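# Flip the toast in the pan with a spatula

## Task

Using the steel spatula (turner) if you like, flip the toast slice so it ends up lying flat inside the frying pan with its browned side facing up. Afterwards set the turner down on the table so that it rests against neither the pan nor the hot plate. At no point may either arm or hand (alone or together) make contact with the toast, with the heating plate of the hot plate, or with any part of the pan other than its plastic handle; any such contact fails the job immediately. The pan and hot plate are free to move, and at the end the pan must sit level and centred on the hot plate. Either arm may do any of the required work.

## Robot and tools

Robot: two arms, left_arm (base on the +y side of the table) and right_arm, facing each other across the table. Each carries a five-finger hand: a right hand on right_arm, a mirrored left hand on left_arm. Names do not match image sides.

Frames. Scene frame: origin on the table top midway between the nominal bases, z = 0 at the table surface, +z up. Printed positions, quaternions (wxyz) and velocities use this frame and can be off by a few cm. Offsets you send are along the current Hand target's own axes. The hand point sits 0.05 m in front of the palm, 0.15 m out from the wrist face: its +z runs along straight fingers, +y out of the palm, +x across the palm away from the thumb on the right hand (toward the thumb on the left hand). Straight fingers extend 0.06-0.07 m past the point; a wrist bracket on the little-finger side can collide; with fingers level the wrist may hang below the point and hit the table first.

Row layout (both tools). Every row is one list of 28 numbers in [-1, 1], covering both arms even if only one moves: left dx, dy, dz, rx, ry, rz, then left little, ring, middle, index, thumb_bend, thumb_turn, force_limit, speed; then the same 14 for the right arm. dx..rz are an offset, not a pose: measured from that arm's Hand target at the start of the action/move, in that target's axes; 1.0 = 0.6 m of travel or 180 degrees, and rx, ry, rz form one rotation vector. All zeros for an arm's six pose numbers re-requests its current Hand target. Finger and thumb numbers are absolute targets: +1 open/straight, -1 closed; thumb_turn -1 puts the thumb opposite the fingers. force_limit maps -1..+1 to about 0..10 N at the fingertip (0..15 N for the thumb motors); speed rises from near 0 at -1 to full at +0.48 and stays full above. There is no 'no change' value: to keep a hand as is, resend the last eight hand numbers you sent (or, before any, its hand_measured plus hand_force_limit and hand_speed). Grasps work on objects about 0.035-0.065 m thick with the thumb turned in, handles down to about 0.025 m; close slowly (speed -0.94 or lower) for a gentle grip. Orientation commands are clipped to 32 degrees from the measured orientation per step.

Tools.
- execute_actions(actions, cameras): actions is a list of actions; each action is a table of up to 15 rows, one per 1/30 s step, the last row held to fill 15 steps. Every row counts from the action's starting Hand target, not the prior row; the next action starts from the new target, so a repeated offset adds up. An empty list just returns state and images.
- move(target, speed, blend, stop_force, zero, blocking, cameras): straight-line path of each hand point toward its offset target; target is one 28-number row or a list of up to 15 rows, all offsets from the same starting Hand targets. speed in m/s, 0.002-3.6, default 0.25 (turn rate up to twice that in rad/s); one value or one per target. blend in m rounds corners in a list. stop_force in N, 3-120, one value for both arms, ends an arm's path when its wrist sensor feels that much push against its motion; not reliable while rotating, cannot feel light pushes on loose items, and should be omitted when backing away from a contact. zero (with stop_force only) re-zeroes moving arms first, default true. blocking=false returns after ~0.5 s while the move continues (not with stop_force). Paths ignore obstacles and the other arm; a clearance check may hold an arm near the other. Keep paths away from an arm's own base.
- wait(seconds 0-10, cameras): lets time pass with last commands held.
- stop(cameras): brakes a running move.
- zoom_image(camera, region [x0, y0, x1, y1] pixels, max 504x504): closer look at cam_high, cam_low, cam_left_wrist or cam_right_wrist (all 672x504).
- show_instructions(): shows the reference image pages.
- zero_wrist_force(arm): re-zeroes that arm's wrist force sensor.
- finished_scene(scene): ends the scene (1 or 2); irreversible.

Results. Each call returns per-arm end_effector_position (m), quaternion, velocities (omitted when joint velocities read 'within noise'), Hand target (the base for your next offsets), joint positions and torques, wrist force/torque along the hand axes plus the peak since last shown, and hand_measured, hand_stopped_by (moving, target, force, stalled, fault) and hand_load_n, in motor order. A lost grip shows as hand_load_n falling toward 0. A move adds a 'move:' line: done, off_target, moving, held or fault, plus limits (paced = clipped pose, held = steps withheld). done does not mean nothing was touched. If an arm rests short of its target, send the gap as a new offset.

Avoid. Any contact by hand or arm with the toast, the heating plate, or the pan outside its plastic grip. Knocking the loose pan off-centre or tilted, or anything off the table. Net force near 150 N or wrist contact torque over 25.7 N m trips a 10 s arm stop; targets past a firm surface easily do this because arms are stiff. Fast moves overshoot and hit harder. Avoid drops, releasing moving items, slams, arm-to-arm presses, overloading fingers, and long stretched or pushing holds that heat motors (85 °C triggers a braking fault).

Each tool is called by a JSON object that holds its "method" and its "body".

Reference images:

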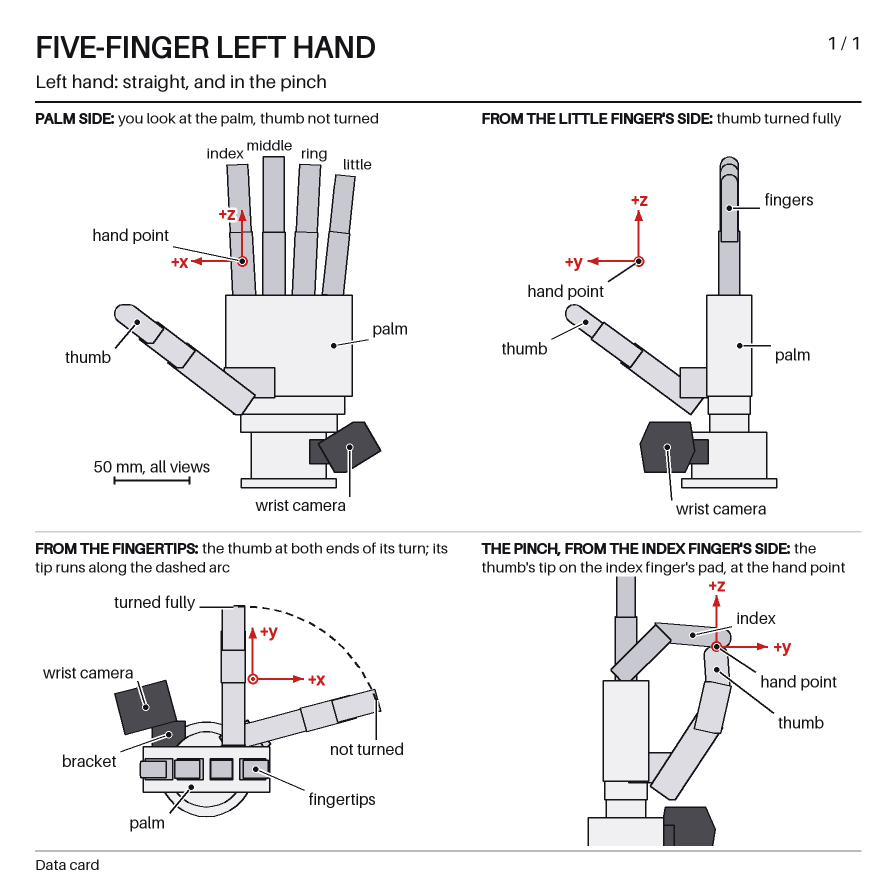

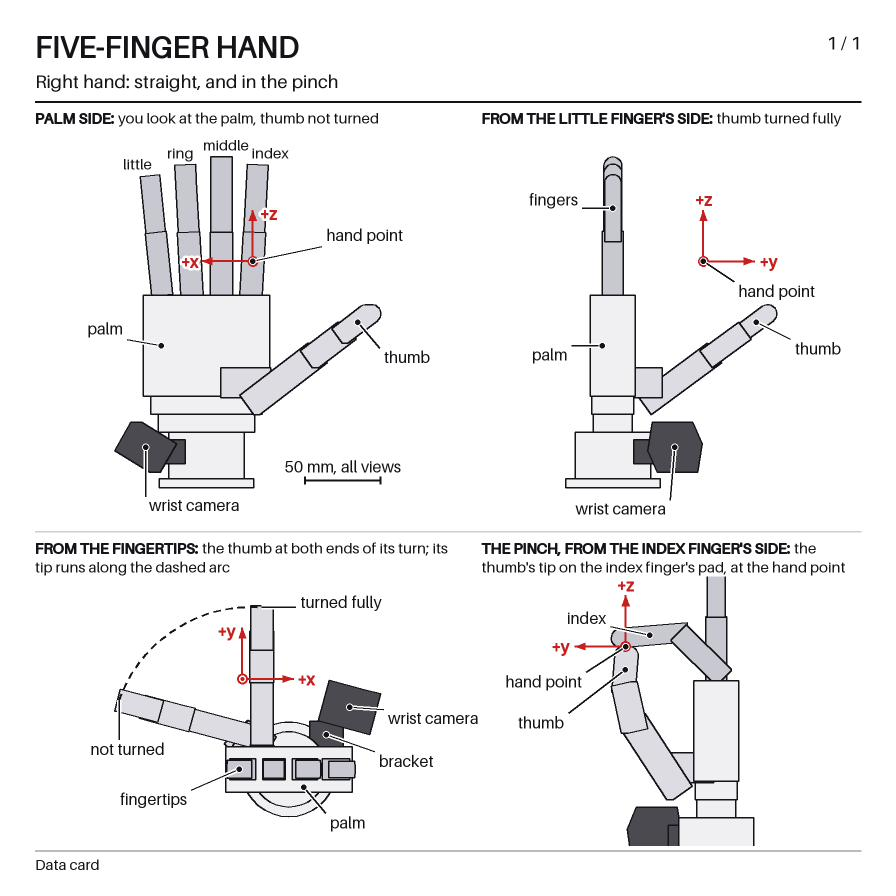

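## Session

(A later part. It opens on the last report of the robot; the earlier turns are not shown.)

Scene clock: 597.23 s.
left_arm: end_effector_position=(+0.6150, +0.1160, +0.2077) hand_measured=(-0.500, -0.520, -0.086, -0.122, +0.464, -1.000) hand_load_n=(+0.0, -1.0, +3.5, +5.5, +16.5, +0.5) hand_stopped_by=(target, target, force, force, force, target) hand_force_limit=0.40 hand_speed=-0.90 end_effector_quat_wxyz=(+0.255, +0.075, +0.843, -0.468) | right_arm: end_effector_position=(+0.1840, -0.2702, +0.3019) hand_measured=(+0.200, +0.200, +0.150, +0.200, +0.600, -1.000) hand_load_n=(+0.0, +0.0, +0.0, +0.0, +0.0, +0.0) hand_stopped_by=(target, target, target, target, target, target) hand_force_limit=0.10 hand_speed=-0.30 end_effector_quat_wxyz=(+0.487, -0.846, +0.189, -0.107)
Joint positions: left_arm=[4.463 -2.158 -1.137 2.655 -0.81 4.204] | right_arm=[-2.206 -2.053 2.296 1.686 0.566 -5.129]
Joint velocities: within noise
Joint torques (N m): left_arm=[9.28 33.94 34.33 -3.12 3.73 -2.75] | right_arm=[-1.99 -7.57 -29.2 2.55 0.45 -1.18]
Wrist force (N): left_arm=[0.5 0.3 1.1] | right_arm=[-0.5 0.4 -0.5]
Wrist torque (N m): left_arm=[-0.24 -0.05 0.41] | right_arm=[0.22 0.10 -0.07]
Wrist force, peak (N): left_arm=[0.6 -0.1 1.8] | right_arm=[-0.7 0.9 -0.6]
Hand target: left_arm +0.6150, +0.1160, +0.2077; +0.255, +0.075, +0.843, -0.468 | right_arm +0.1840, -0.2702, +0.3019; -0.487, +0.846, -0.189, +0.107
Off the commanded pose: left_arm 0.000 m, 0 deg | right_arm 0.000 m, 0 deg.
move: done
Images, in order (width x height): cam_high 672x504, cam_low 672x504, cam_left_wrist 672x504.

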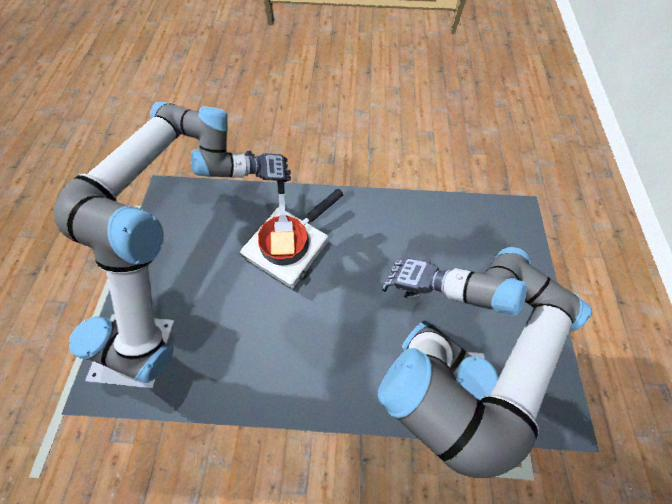

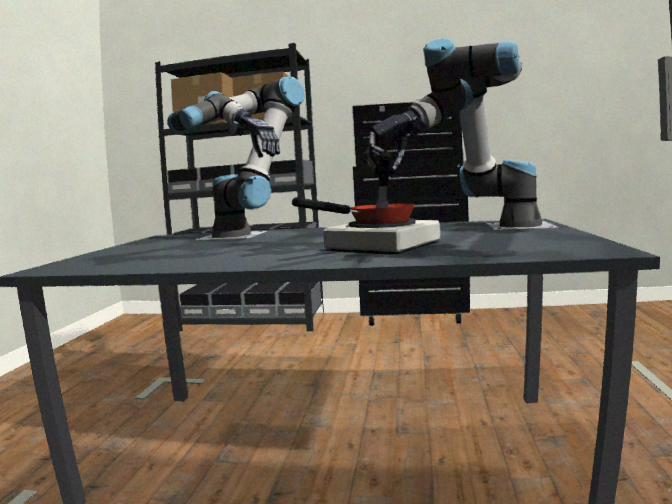

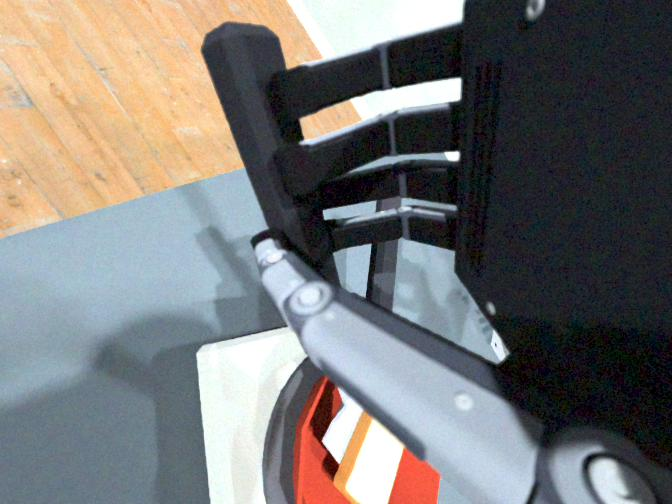

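{"method": "move", "body": {"target": [0.0293,0.0245,0.0142,0,0.0194,-0.0337,-0.5,-0.52,-0.35,-0.35,0.0,-1,0.4,-0.9,0,0,0,0,0,0,0.2,0.2,0.15,0.2,0.6,-1,0.1,-0.3], "speed": 0.025, "stop_force": 5, "cameras": ["cam_high", "cam_low", "cam_left_wrist"]}}

{"method": "zoom_image", "body": {"camera": "cam_high", "region": [255, 200, 315, 280]}}

{"method": "zoom_image", "body": {"camera": "cam_left_wrist", "region": [260, 340, 500, 504]}}

{"method": "zoom_image", "body": {"camera": "cam_low", "region": [340, 160, 440, 230]}}

Scene clock: 606.33 s.
left_arm: end_effector_position=(+0.6084, +0.1151, +0.1842) hand_measured=(-0.500, -0.520, -0.086, -0.122, +0.464, -1.000) hand_load_n=(+0.0, -2.0, +3.5, +5.0, +17.0, +0.0) hand_stopped_by=(target, target, force, force, force, target) hand_force_limit=0.40 hand_speed=-0.90 end_effector_quat_wxyz=(-0.204, -0.044, -0.853, +0.478) | right_arm: end_effector_position=(+0.1840, -0.2702, +0.3019) hand_measured=(+0.200, +0.200, +0.150, +0.200, +0.600, -1.000) hand_load_n=(+0.0, +0.0, +0.0, +0.0, +0.0, +0.0) hand_stopped_by=(target, target, target, target, target, target) hand_force_limit=0.10 hand_speed=-0.30 end_effector_quat_wxyz=(+0.487, -0.846, +0.189, -0.107)
Joint positions: left_arm=[4.473 -2.213 -1.104 2.597 -0.771 4.159] | right_arm=[-2.206 -2.053 2.296 1.686 0.566 -5.129]
Joint velocities: within noise
Joint torques (N m): left_arm=[8.61 35.4 33.23 -3.23 3.92 -2.91] | right_arm=[-0.95 -7.18 -29.49 2.45 0.43 -1.19]
Wrist force (N): left_arm=[0.5 0.9 1.8] | right_arm=[-0.5 0.8 -0.5]
Wrist torque (N m): left_arm=[-0.20 -0.09 0.50] | right_arm=[0.26 0.10 -0.06]
Wrist force, peak (N): left_arm=[0.6 0.9 1.9] | right_arm=[-0.9 0.9 -0.6]
Hand target: left_arm +0.6084, +0.1151, +0.1842; +0.204, +0.044, +0.853, -0.478 | right_arm +0.1840, -0.2702, +0.3019; -0.487, +0.846, -0.189, +0.107
Off the commanded pose: left_arm 0.000 m, 0 deg | right_arm 0.000 m, 0 deg.
move: done
Images, in order (width x height): cam_high 672x504, cam_low 672x504, cam_left_wrist 672x504.

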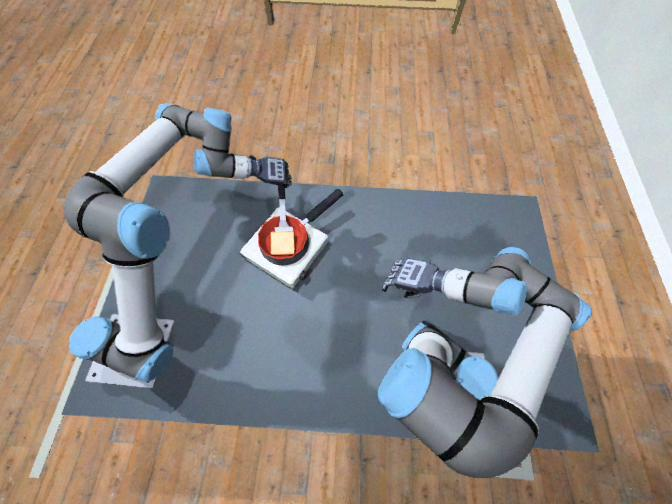

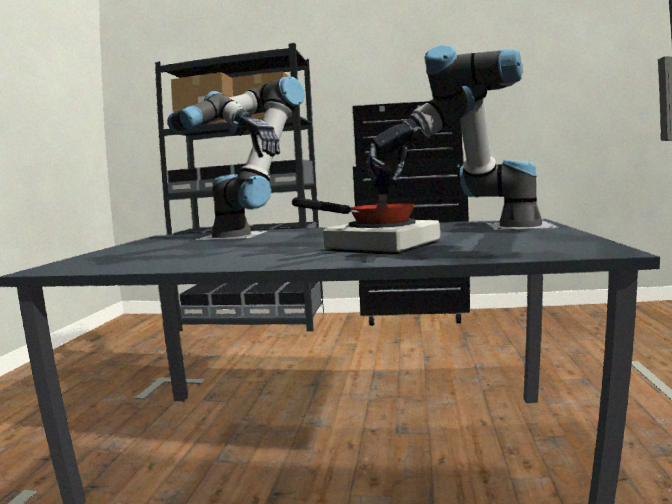

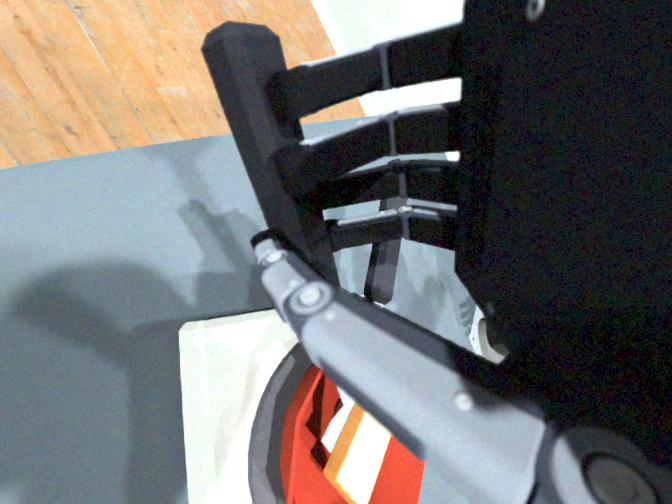

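Scaled by 6.300.

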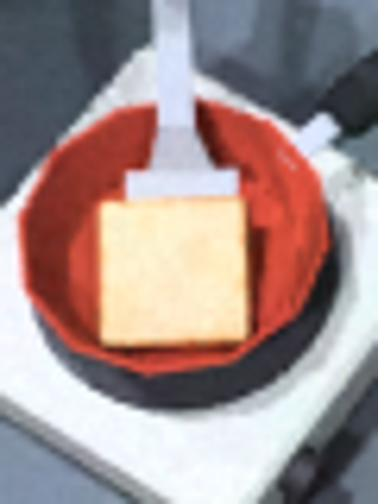

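Scaled by 2.100.

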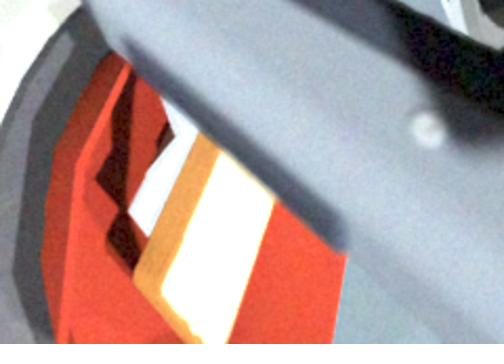

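Scaled by 5.040.

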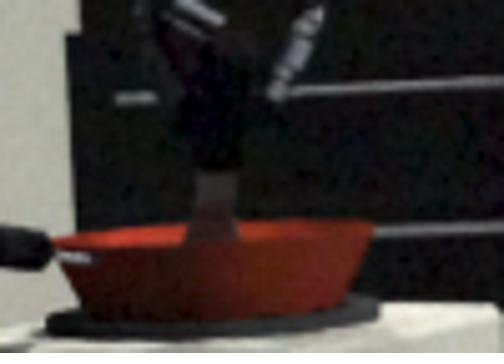

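{"method": "move", "body": {"target": [0.0225,-0.092,-0.0531,0,-0.0417,0.0722,-0.5,-0.52,-0.35,-0.35,0.0,-1,0.4,-0.9,0,0,0,0,0,0,0.2,0.2,0.15,0.2,0.6,-1,0.1,-0.3], "speed": 0.03, "stop_force": 6, "cameras": ["cam_high", "cam_low", "cam_left_wrist"]}}

{"method": "zoom_image", "body": {"camera": "cam_high", "region": [255, 200, 315, 280]}}

{"method": "zoom_image", "body": {"camera": "cam_left_wrist", "region": [260, 340, 500, 504]}}

{"method": "zoom_image", "body": {"camera": "cam_low", "region": [340, 160, 440, 230]}}

Scene clock: 622.33 s.
left_arm: end_effector_position=(+0.5713, +0.1103, +0.2376) hand_measured=(-0.500, -0.520, -0.086, -0.122, +0.464, -1.000) hand_load_n=(+0.0, -1.5, +3.5, +5.0, +17.0, +0.5) hand_stopped_by=(target, target, force, force, force, target) hand_force_limit=0.40 hand_speed=-0.90 end_effector_quat_wxyz=(+0.312, +0.109, +0.828, -0.454) | right_arm: end_effector_position=(+0.1840, -0.2702, +0.3019) hand_measured=(+0.200, +0.200, +0.150, +0.200, +0.600, -1.000) hand_load_n=(+0.0, +0.0, +0.0, +0.0, +0.0, +0.0) hand_stopped_by=(target, target, target, target, target, target) hand_force_limit=0.10 hand_speed=-0.30 end_effector_quat_wxyz=(+0.487, -0.846, +0.189, -0.107)
Joint positions: left_arm=[4.409 -1.993 -1.323 2.784 -0.888 4.231] | right_arm=[-2.206 -2.053 2.296 1.686 0.566 -5.129]
Joint velocities: within noise
Joint torques (N m): left_arm=[-7.24 43.04 8.32 2.33 -2.16 2.32] | right_arm=[-0.83 -7.45 -28.8 2.49 0.45 -1.11]
Wrist force (N): left_arm=[0.8 0.2 1.8] | right_arm=[-0.4 0.7 -0.4]
Wrist torque (N m): left_arm=[-0.29 -0.05 0.38] | right_arm=[0.24 0.08 -0.05]
Wrist force, peak (N): left_arm=[1.0 0.6 2.1] | right_arm=[-0.5 1.0 -0.7]
Hand target: left_arm +0.5713, +0.1103, +0.2376; +0.312, +0.109, +0.828, -0.454 | right_arm +0.1840, -0.2702, +0.3019; -0.487, +0.846, -0.189, +0.107
Off the commanded pose: left_arm 0.000 m, 0 deg | right_arm 0.000 m, 0 deg.
move: done
Images, in order (width x height): cam_high 672x504, cam_low 672x504, cam_left_wrist 672x504.

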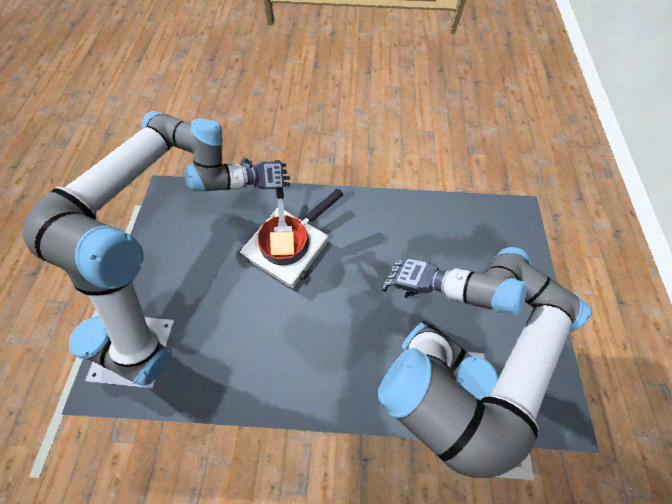

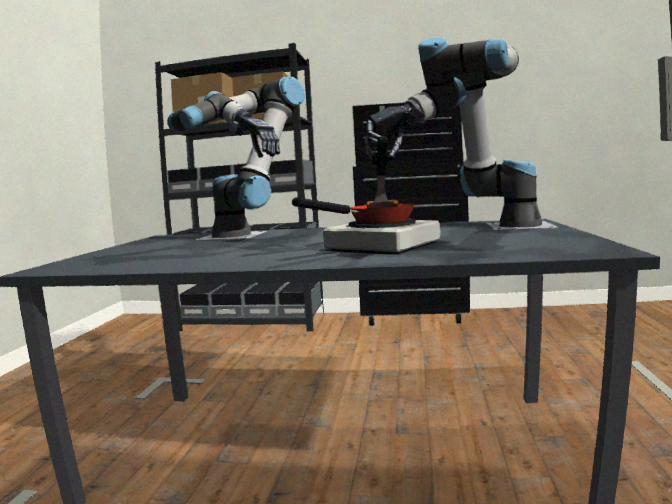

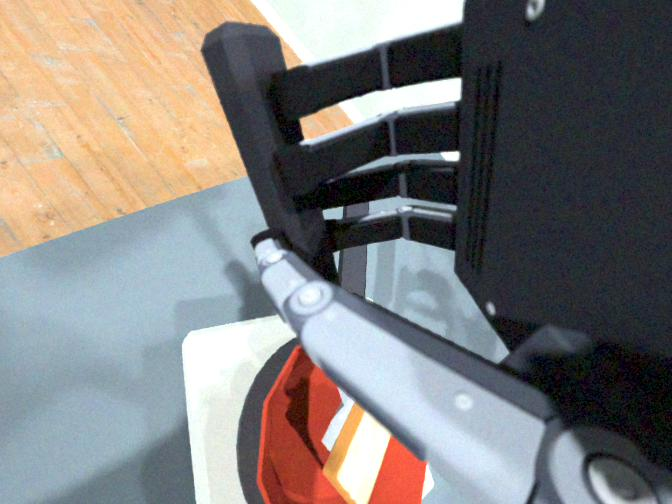

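Scaled by 6.300.

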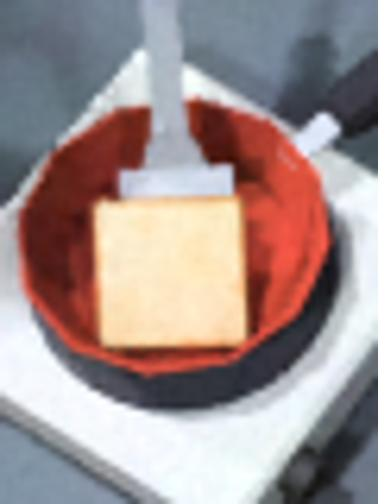

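Scaled by 2.100.

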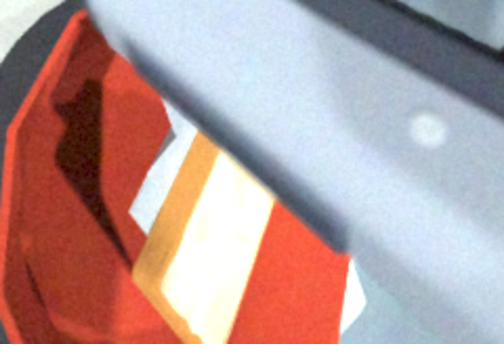

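Scaled by 5.040.

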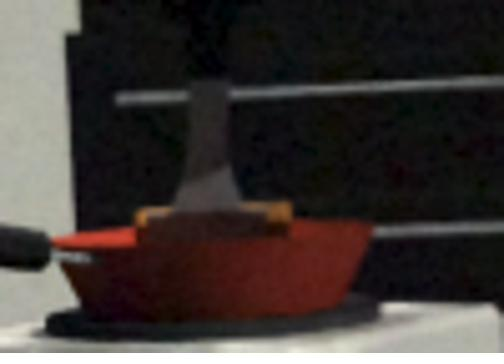

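{"method": "move", "body": {"target": [0.0213,-0.0896,-0.0518,0,-0.0417,0.0722,-0.5,-0.52,-0.35,-0.35,0.0,-1,0.4,-0.9,0,0,0,0,0,0,0.2,0.2,0.15,0.2,0.6,-1,0.1,-0.3], "speed": 0.03, "stop_force": 6, "cameras": ["cam_high", "cam_low", "cam_left_wrist"]}}

{"method": "zoom_image", "body": {"camera": "cam_high", "region": [255, 200, 315, 280]}}

{"method": "zoom_image", "body": {"camera": "cam_low", "region": [340, 150, 440, 230]}}

Scene clock: 631.60 s.
left_arm: end_effector_position=(+0.5234, +0.1041, +0.2787) hand_measured=(-0.500, -0.520, -0.086, -0.122, +0.464, -1.000) hand_load_n=(+0.0, -1.5, +3.5, +5.0, +16.5, +1.0) hand_stopped_by=(target, target, force, force, force, target) hand_force_limit=0.40 hand_speed=-0.90 end_effector_quat_wxyz=(+0.415, +0.172, +0.788, -0.422) | right_arm: end_effector_position=(+0.1840, -0.2702, +0.3019) hand_measured=(+0.200, +0.200, +0.150, +0.200, +0.600, -1.000) hand_load_n=(+0.0, +0.0, +0.0, +0.0, +0.0, +0.0) hand_stopped_by=(target, target, target, target, target, target) hand_force_limit=0.10 hand_speed=-0.30 end_effector_quat_wxyz=(+0.487, -0.846, +0.189, -0.107)
Joint positions: left_arm=[4.319 -1.8 -1.53 2.97 -1.024 4.327] | right_arm=[-2.206 -2.053 2.296 1.686 0.566 -5.129]
Joint velocities: within noise
Joint torques (N m): left_arm=[-9.42 36.28 10.26 3.28 -2.58 2.51] | right_arm=[-0.23 -7.25 -29.1 2.39 0.5 -0.93]
Wrist force (N): left_arm=[0.9 0.4 1.7] | right_arm=[-0.4 0.7 -0.8]
Wrist torque (N m): left_arm=[-0.27 0.03 0.21] | right_arm=[0.28 0.09 -0.05]
Wrist force, peak (N): left_arm=[1.2 0.3 2.0] | right_arm=[-0.9 0.8 -0.6]
Hand target: left_arm +0.5234, +0.1041, +0.2787; +0.415, +0.172, +0.788, -0.422 | right_arm +0.1840, -0.2702, +0.3019; -0.487, +0.846, -0.189, +0.107
Off the commanded pose: left_arm 0.000 m, 0 deg | right_arm 0.000 m, 0 deg.
move: done
Images, in order (width x height): cam_high 672x504, cam_low 672x504, cam_left_wrist 672x504.

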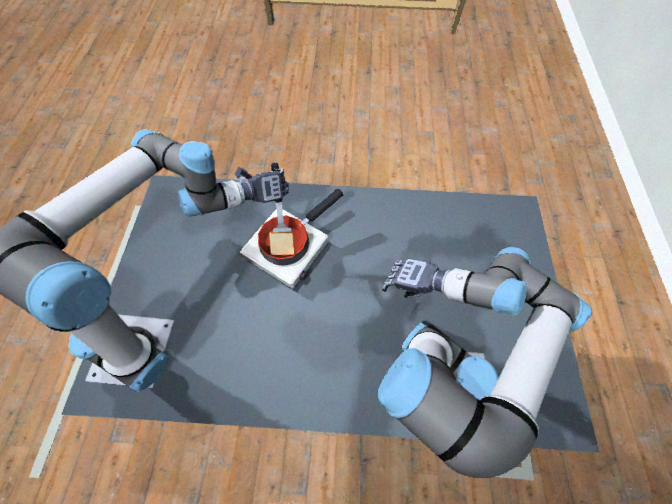

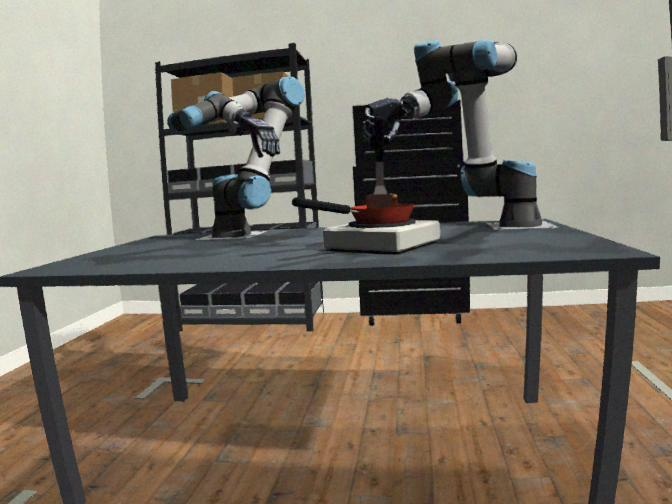

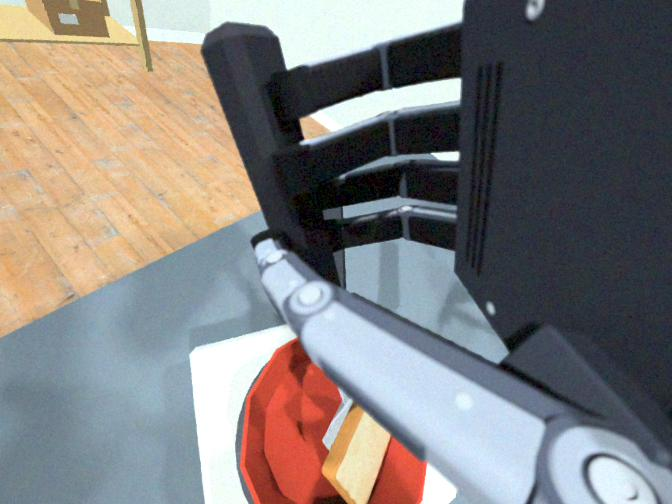

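Scaled by 6.300.

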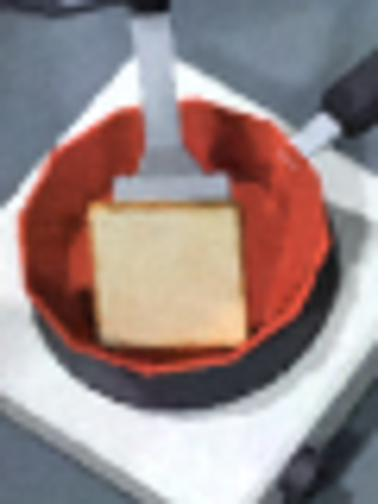

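Scaled by 5.040.

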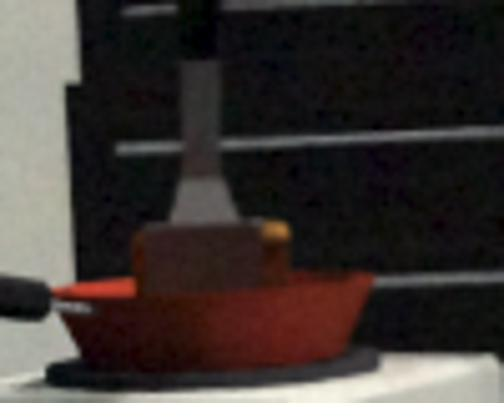

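{"method": "move", "body": {"target": [0.0223,-0.0862,-0.0555,0,-0.0417,0.0722,-0.5,-0.52,-0.35,-0.35,0.0,-1,0.4,-0.9,0,0,0,0,0,0,0.2,0.2,0.15,0.2,0.6,-1,0.1,-0.3], "speed": 0.03, "stop_force": 6, "cameras": ["cam_high", "cam_low", "cam_left_wrist"]}}

{"method": "zoom_image", "body": {"camera": "cam_high", "region": [255, 200, 315, 280]}}

{"method": "zoom_image", "body": {"camera": "cam_low", "region": [340, 140, 440, 230]}}

{"method": "zoom_image", "body": {"camera": "cam_left_wrist", "region": [220, 320, 460, 504]}}

Scene clock: 642.90 s.
left_arm: end_effector_position=(+0.4664, +0.0996, +0.3049) hand_measured=(-0.500, -0.520, -0.086, -0.122, +0.464, -1.000) hand_load_n=(+0.0, -1.0, +4.0, +5.0, +16.5, +1.0) hand_stopped_by=(target, target, force, force, force, target) hand_force_limit=0.40 hand_speed=-0.90 end_effector_quat_wxyz=(+0.511, +0.232, +0.734, -0.382) | right_arm: end_effector_position=(+0.1840, -0.2702, +0.3019) hand_measured=(+0.200, +0.200, +0.150, +0.200, +0.600, -1.000) hand_load_n=(+0.0, +0.0, +0.0, +0.0, +0.0, +0.0) hand_stopped_by=(target, target, target, target, target, target) hand_force_limit=0.10 hand_speed=-0.30 end_effector_quat_wxyz=(+0.487, -0.846, +0.189, -0.107)
Joint positions: left_arm=[4.204 -1.636 -1.735 3.168 -1.176 4.455] | right_arm=[-2.206 -2.053 2.296 1.686 0.566 -5.129]
Joint velocities: within noise
Joint torques (N m): left_arm=[-7.25 30.85 11.09 3.34 -2.71 2.55] | right_arm=[0.06 -7.16 -28.86 2.34 0.61 -0.94]
Wrist force (N): left_arm=[1.2 0.1 1.2] | right_arm=[-0.5 0.6 -0.3]
Wrist torque (N m): left_arm=[-0.25 0.06 0.07] | right_arm=[0.24 0.09 -0.06]
Wrist force, peak (N): left_arm=[0.9 0.6 2.1] | right_arm=[-0.5 1.0 -0.6]
Hand target: left_arm +0.4664, +0.0996, +0.3049; +0.511, +0.232, +0.734, -0.382 | right_arm +0.1840, -0.2702, +0.3019; -0.487, +0.846, -0.189, +0.107
Off the commanded pose: left_arm 0.000 m, 0 deg | right_arm 0.000 m, 0 deg.
move: done
Images, in order (width x height): cam_high 672x504, cam_low 672x504, cam_left_wrist 672x504.

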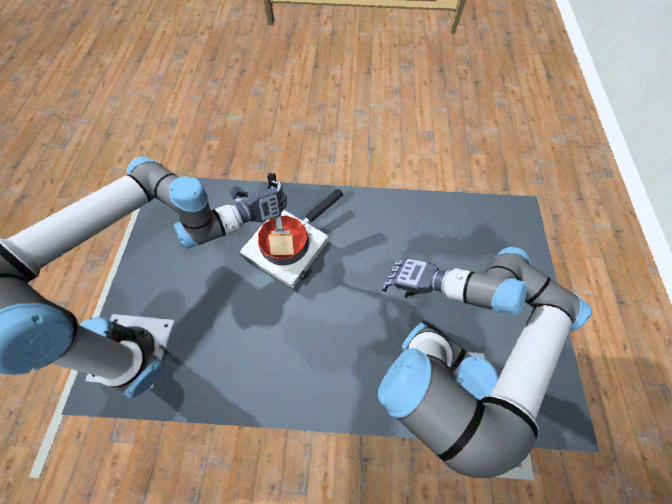

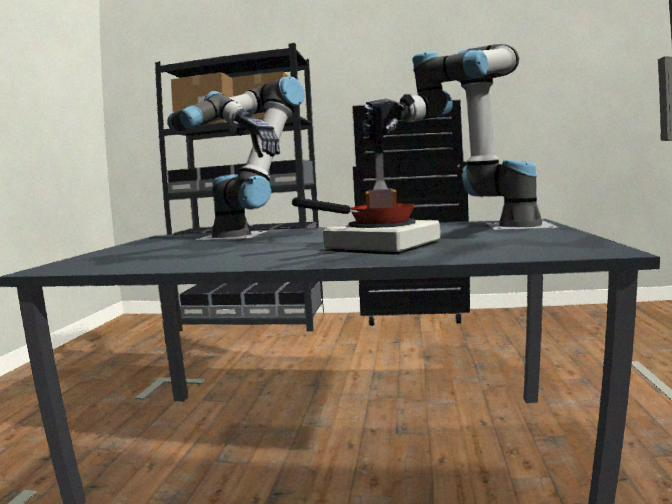

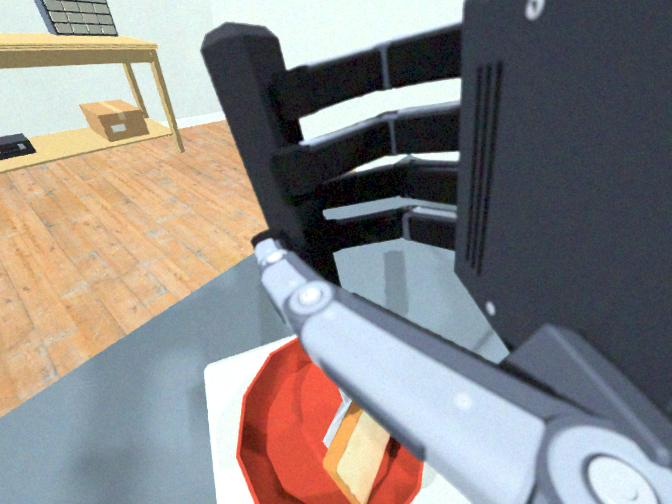

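Scaled by 6.300.

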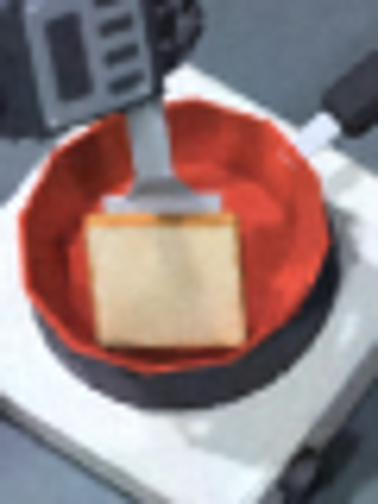

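Scaled by 5.040.

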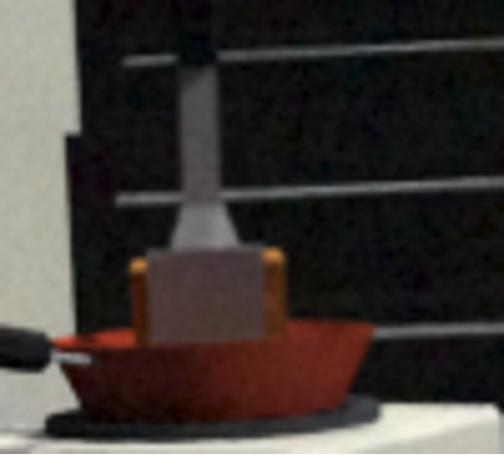

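Scaled by 2.100.

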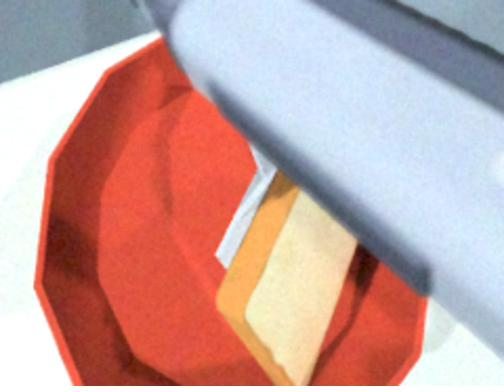

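{"method": "move", "body": {"target": [0.014,-0.072,-0.0416,0,-0.0333,0.0577,-0.5,-0.52,-0.35,-0.35,0.0,-1,0.4,-0.9,0,0,0,0,0,0,0.2,0.2,0.15,0.2,0.6,-1,0.1,-0.3], "speed": 0.03, "stop_force": 6, "cameras": ["cam_high", "cam_low", "cam_left_wrist"]}}

{"method": "zoom_image", "body": {"camera": "cam_high", "region": [255, 200, 315, 280]}}

{"method": "zoom_image", "body": {"camera": "cam_low", "region": [340, 140, 440, 230]}}

{"method": "zoom_image", "body": {"camera": "cam_left_wrist", "region": [220, 320, 460, 504]}}

Scene clock: 654.60 s.
left_arm: end_effector_position=(+0.4174, +0.0932, +0.3158) hand_measured=(-0.500, -0.520, -0.086, -0.122, +0.464, -1.000) hand_load_n=(+0.0, -0.5, +4.0, +5.5, +16.0, +0.5) hand_stopped_by=(target, target, force, force, force, target) hand_force_limit=0.40 hand_speed=-0.90 end_effector_quat_wxyz=(+0.581, +0.277, +0.683, -0.346) | right_arm: end_effector_position=(+0.1840, -0.2702, +0.3019) hand_measured=(+0.200, +0.200, +0.150, +0.200, +0.600, -1.000) hand_load_n=(+0.0, +0.0, +0.0, +0.0, +0.0, +0.0) hand_stopped_by=(target, target, target, target, target, target) hand_force_limit=0.10 hand_speed=-0.30 end_effector_quat_wxyz=(+0.487, -0.846, +0.189, -0.107)
Joint positions: left_arm=[4.086 -1.545 -1.884 3.34 -1.314 4.584] | right_arm=[-2.206 -2.053 2.296 1.686 0.566 -5.129]
Joint velocities: within noise
Joint torques (N m): left_arm=[-7.45 27.04 10.57 3.97 -2.79 2.37] | right_arm=[0.52 -6.4 -29.2 2.39 0.53 -0.8]
Wrist force (N): left_arm=[1.4 -0.3 1.0] | right_arm=[-0.7 0.7 -0.5]
Wrist torque (N m): left_arm=[-0.29 0.07 0.02] | right_arm=[0.26 0.13 -0.07]
Wrist force, peak (N): left_arm=[-5.2 -0.2 0.4] | right_arm=[-0.7 0.8 -0.7]
Hand target: left_arm +0.4174, +0.0932, +0.3158; +0.581, +0.277, +0.683, -0.346 | right_arm +0.1840, -0.2702, +0.3019; -0.487, +0.846, -0.189, +0.107
Off the commanded pose: left_arm 0.000 m, 0 deg | right_arm 0.000 m, 0 deg.
move: done
Images, in order (width x height): cam_high 672x504, cam_low 672x504, cam_left_wrist 672x504.

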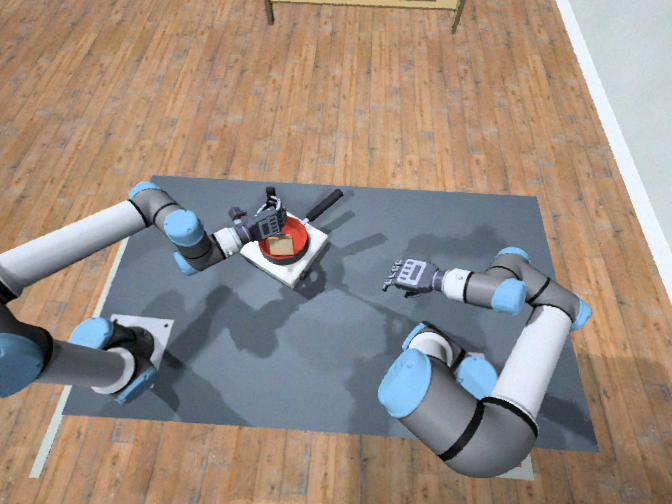

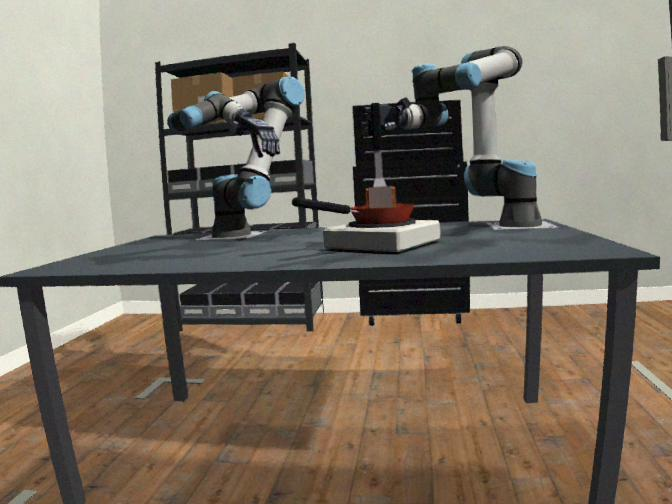

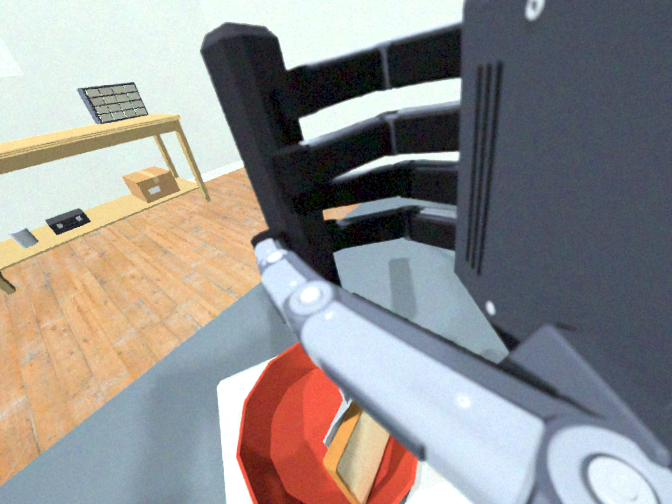

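Scaled by 6.300.

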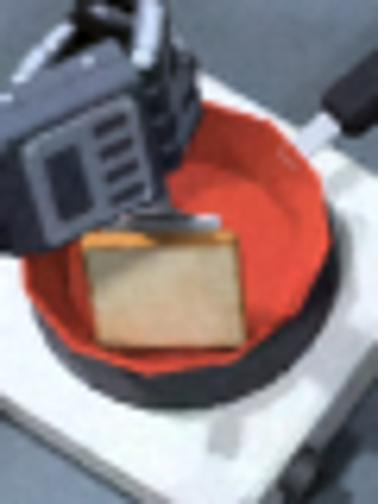

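Scaled by 5.040.

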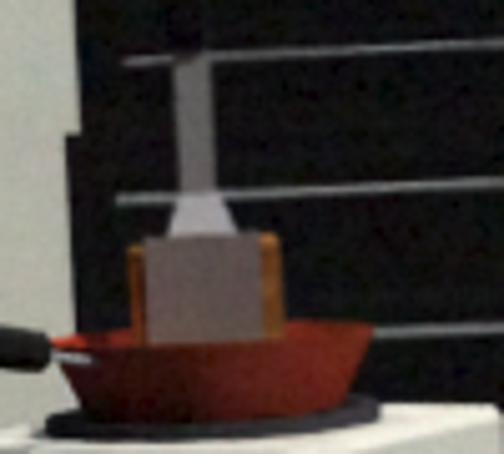

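Scaled by 2.100.

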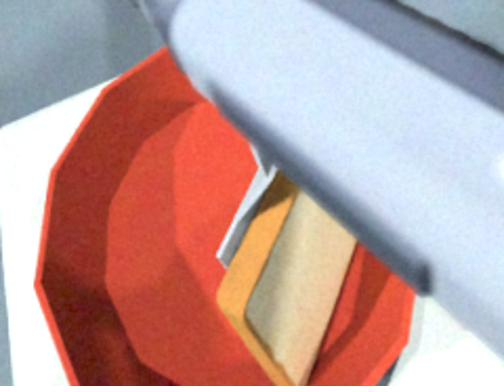

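{"method": "move", "body": {"target": [0.0035,-0.0488,-0.0282,0,-0.0222,0.0385,-0.5,-0.52,-0.35,-0.35,0.0,-1,0.4,-0.9,0,0,0,0,0,0,0.2,0.2,0.15,0.2,0.6,-1,0.1,-0.3], "speed": 0.03, "stop_force": 6, "cameras": ["cam_high", "cam_low", "cam_left_wrist"]}}

{"method": "zoom_image", "body": {"camera": "cam_high", "region": [255, 200, 315, 280]}}

{"method": "zoom_image", "body": {"camera": "cam_low", "region": [340, 140, 440, 230]}}

{"method": "zoom_image", "body": {"camera": "cam_left_wrist", "region": [220, 320, 460, 504]}}

Scene clock: 664.03 s.
left_arm: end_effector_position=(+0.3840, +0.0889, +0.3196) hand_measured=(-0.500, -0.520, -0.086, -0.122, +0.464, -1.000) hand_load_n=(+0.0, -0.5, +4.0, +5.0, +16.0, +1.0) hand_stopped_by=(target, target, force, force, force, target) hand_force_limit=0.40 hand_speed=-0.90 end_effector_quat_wxyz=(+0.624, +0.306, +0.644, -0.320) | right_arm: end_effector_position=(+0.1840, -0.2702, +0.3019) hand_measured=(+0.200, +0.200, +0.150, +0.200, +0.600, -1.000) hand_load_n=(+0.0, +0.0, +0.0, +0.0, +0.0, +0.0) hand_stopped_by=(target, target, target, target, target, target) hand_force_limit=0.10 hand_speed=-0.30 end_effector_quat_wxyz=(+0.487, -0.846, +0.189, -0.107)
Joint positions: left_arm=[3.999 -1.507 -1.974 3.464 -1.406 4.685] | right_arm=[-2.206 -2.053 2.296 1.686 0.566 -5.129]
Joint velocities: within noise
Joint torques (N m): left_arm=[-8.57 24.36 11.04 4.12 -2.79 2.44] | right_arm=[0.33 -6.61 -29.01 2.41 0.52 -0.7]
Wrist force (N): left_arm=[1.3 0.2 0.4] | right_arm=[-0.6 0.7 -0.6]
Wrist torque (N m): left_arm=[-0.19 0.08 -0.04] | right_arm=[0.26 0.13 -0.07]
Wrist force, peak (N): left_arm=[1.9 0.0 0.7] | right_arm=[-0.7 0.9 -0.7]
Hand target: left_arm +0.3840, +0.0889, +0.3196; +0.624, +0.306, +0.644, -0.320 | right_arm +0.1840, -0.2702, +0.3019; -0.487, +0.846, -0.189, +0.107
Off the commanded pose: left_arm 0.000 m, 0 deg | right_arm 0.000 m, 0 deg.
move: done
Images, in order (width x height): cam_high 672x504, cam_low 672x504, cam_left_wrist 672x504.

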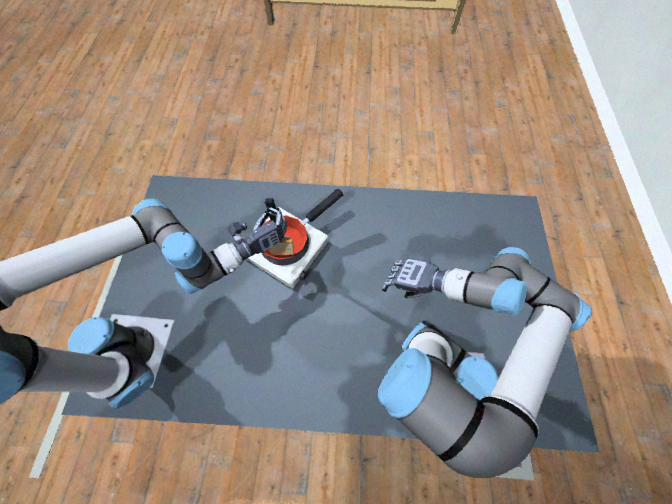

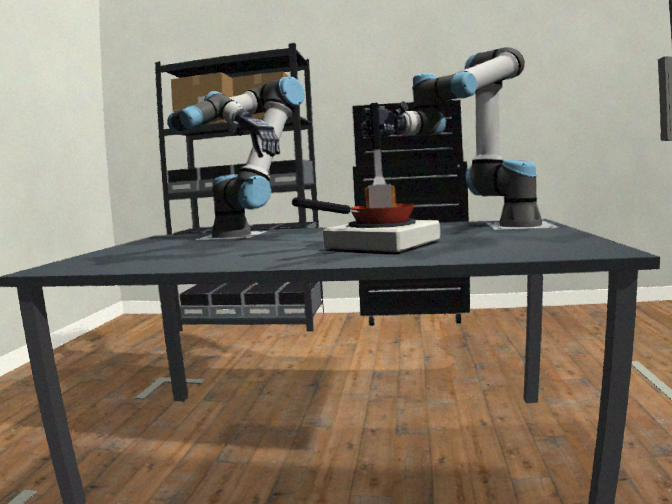

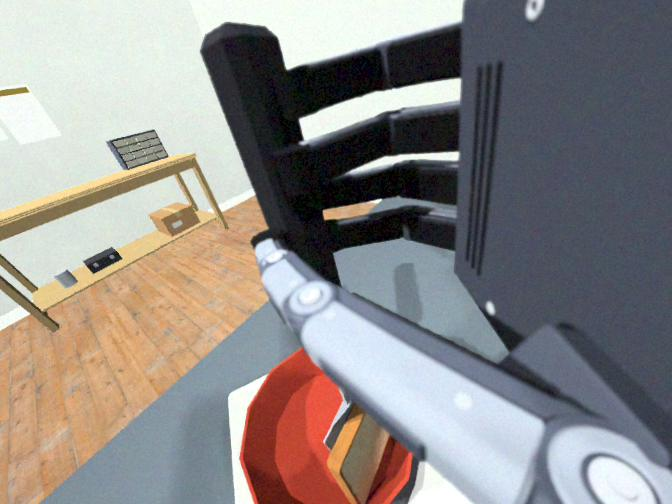

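Scaled by 6.300.

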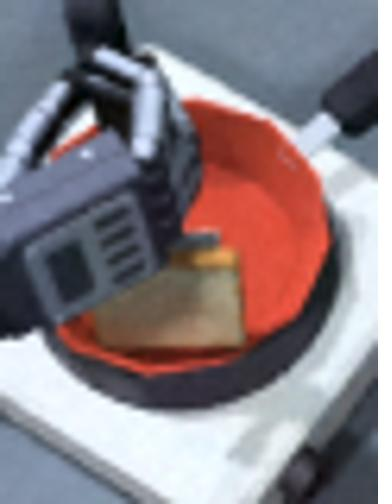

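Scaled by 5.040.

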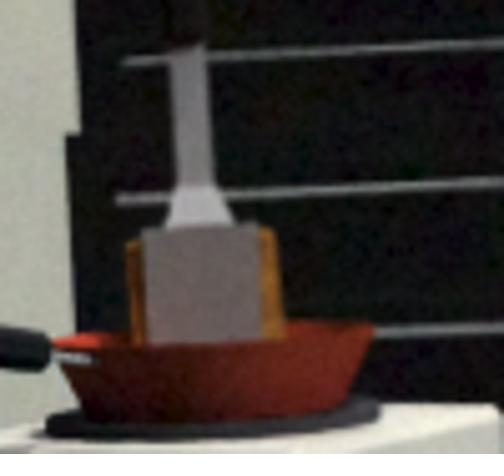

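Scaled by 2.100.

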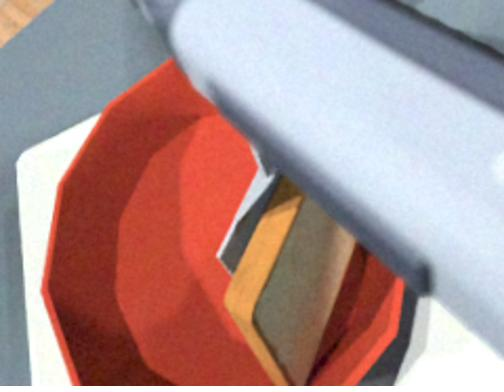

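{"method": "zoom_image", "body": {"camera": "cam_left_wrist", "region": [310, 390, 430, 504]}}

{"method": "zoom_image", "body": {"camera": "cam_low", "region": [355, 170, 415, 230]}}

Scaled by 4.200.

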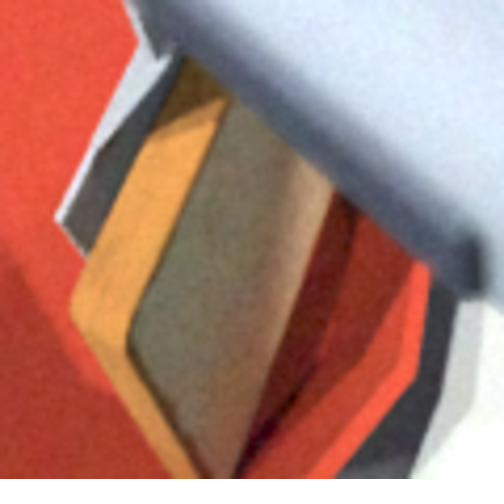

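Scaled by 8.400.

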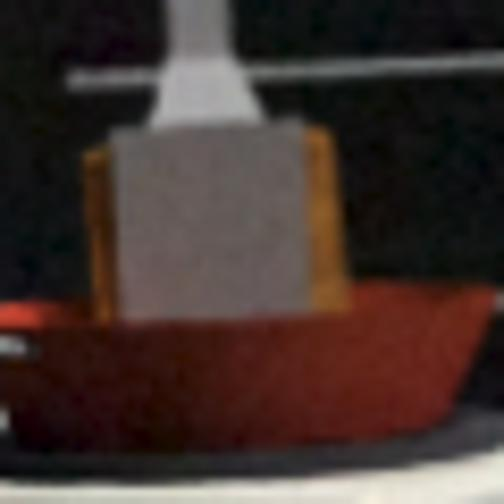

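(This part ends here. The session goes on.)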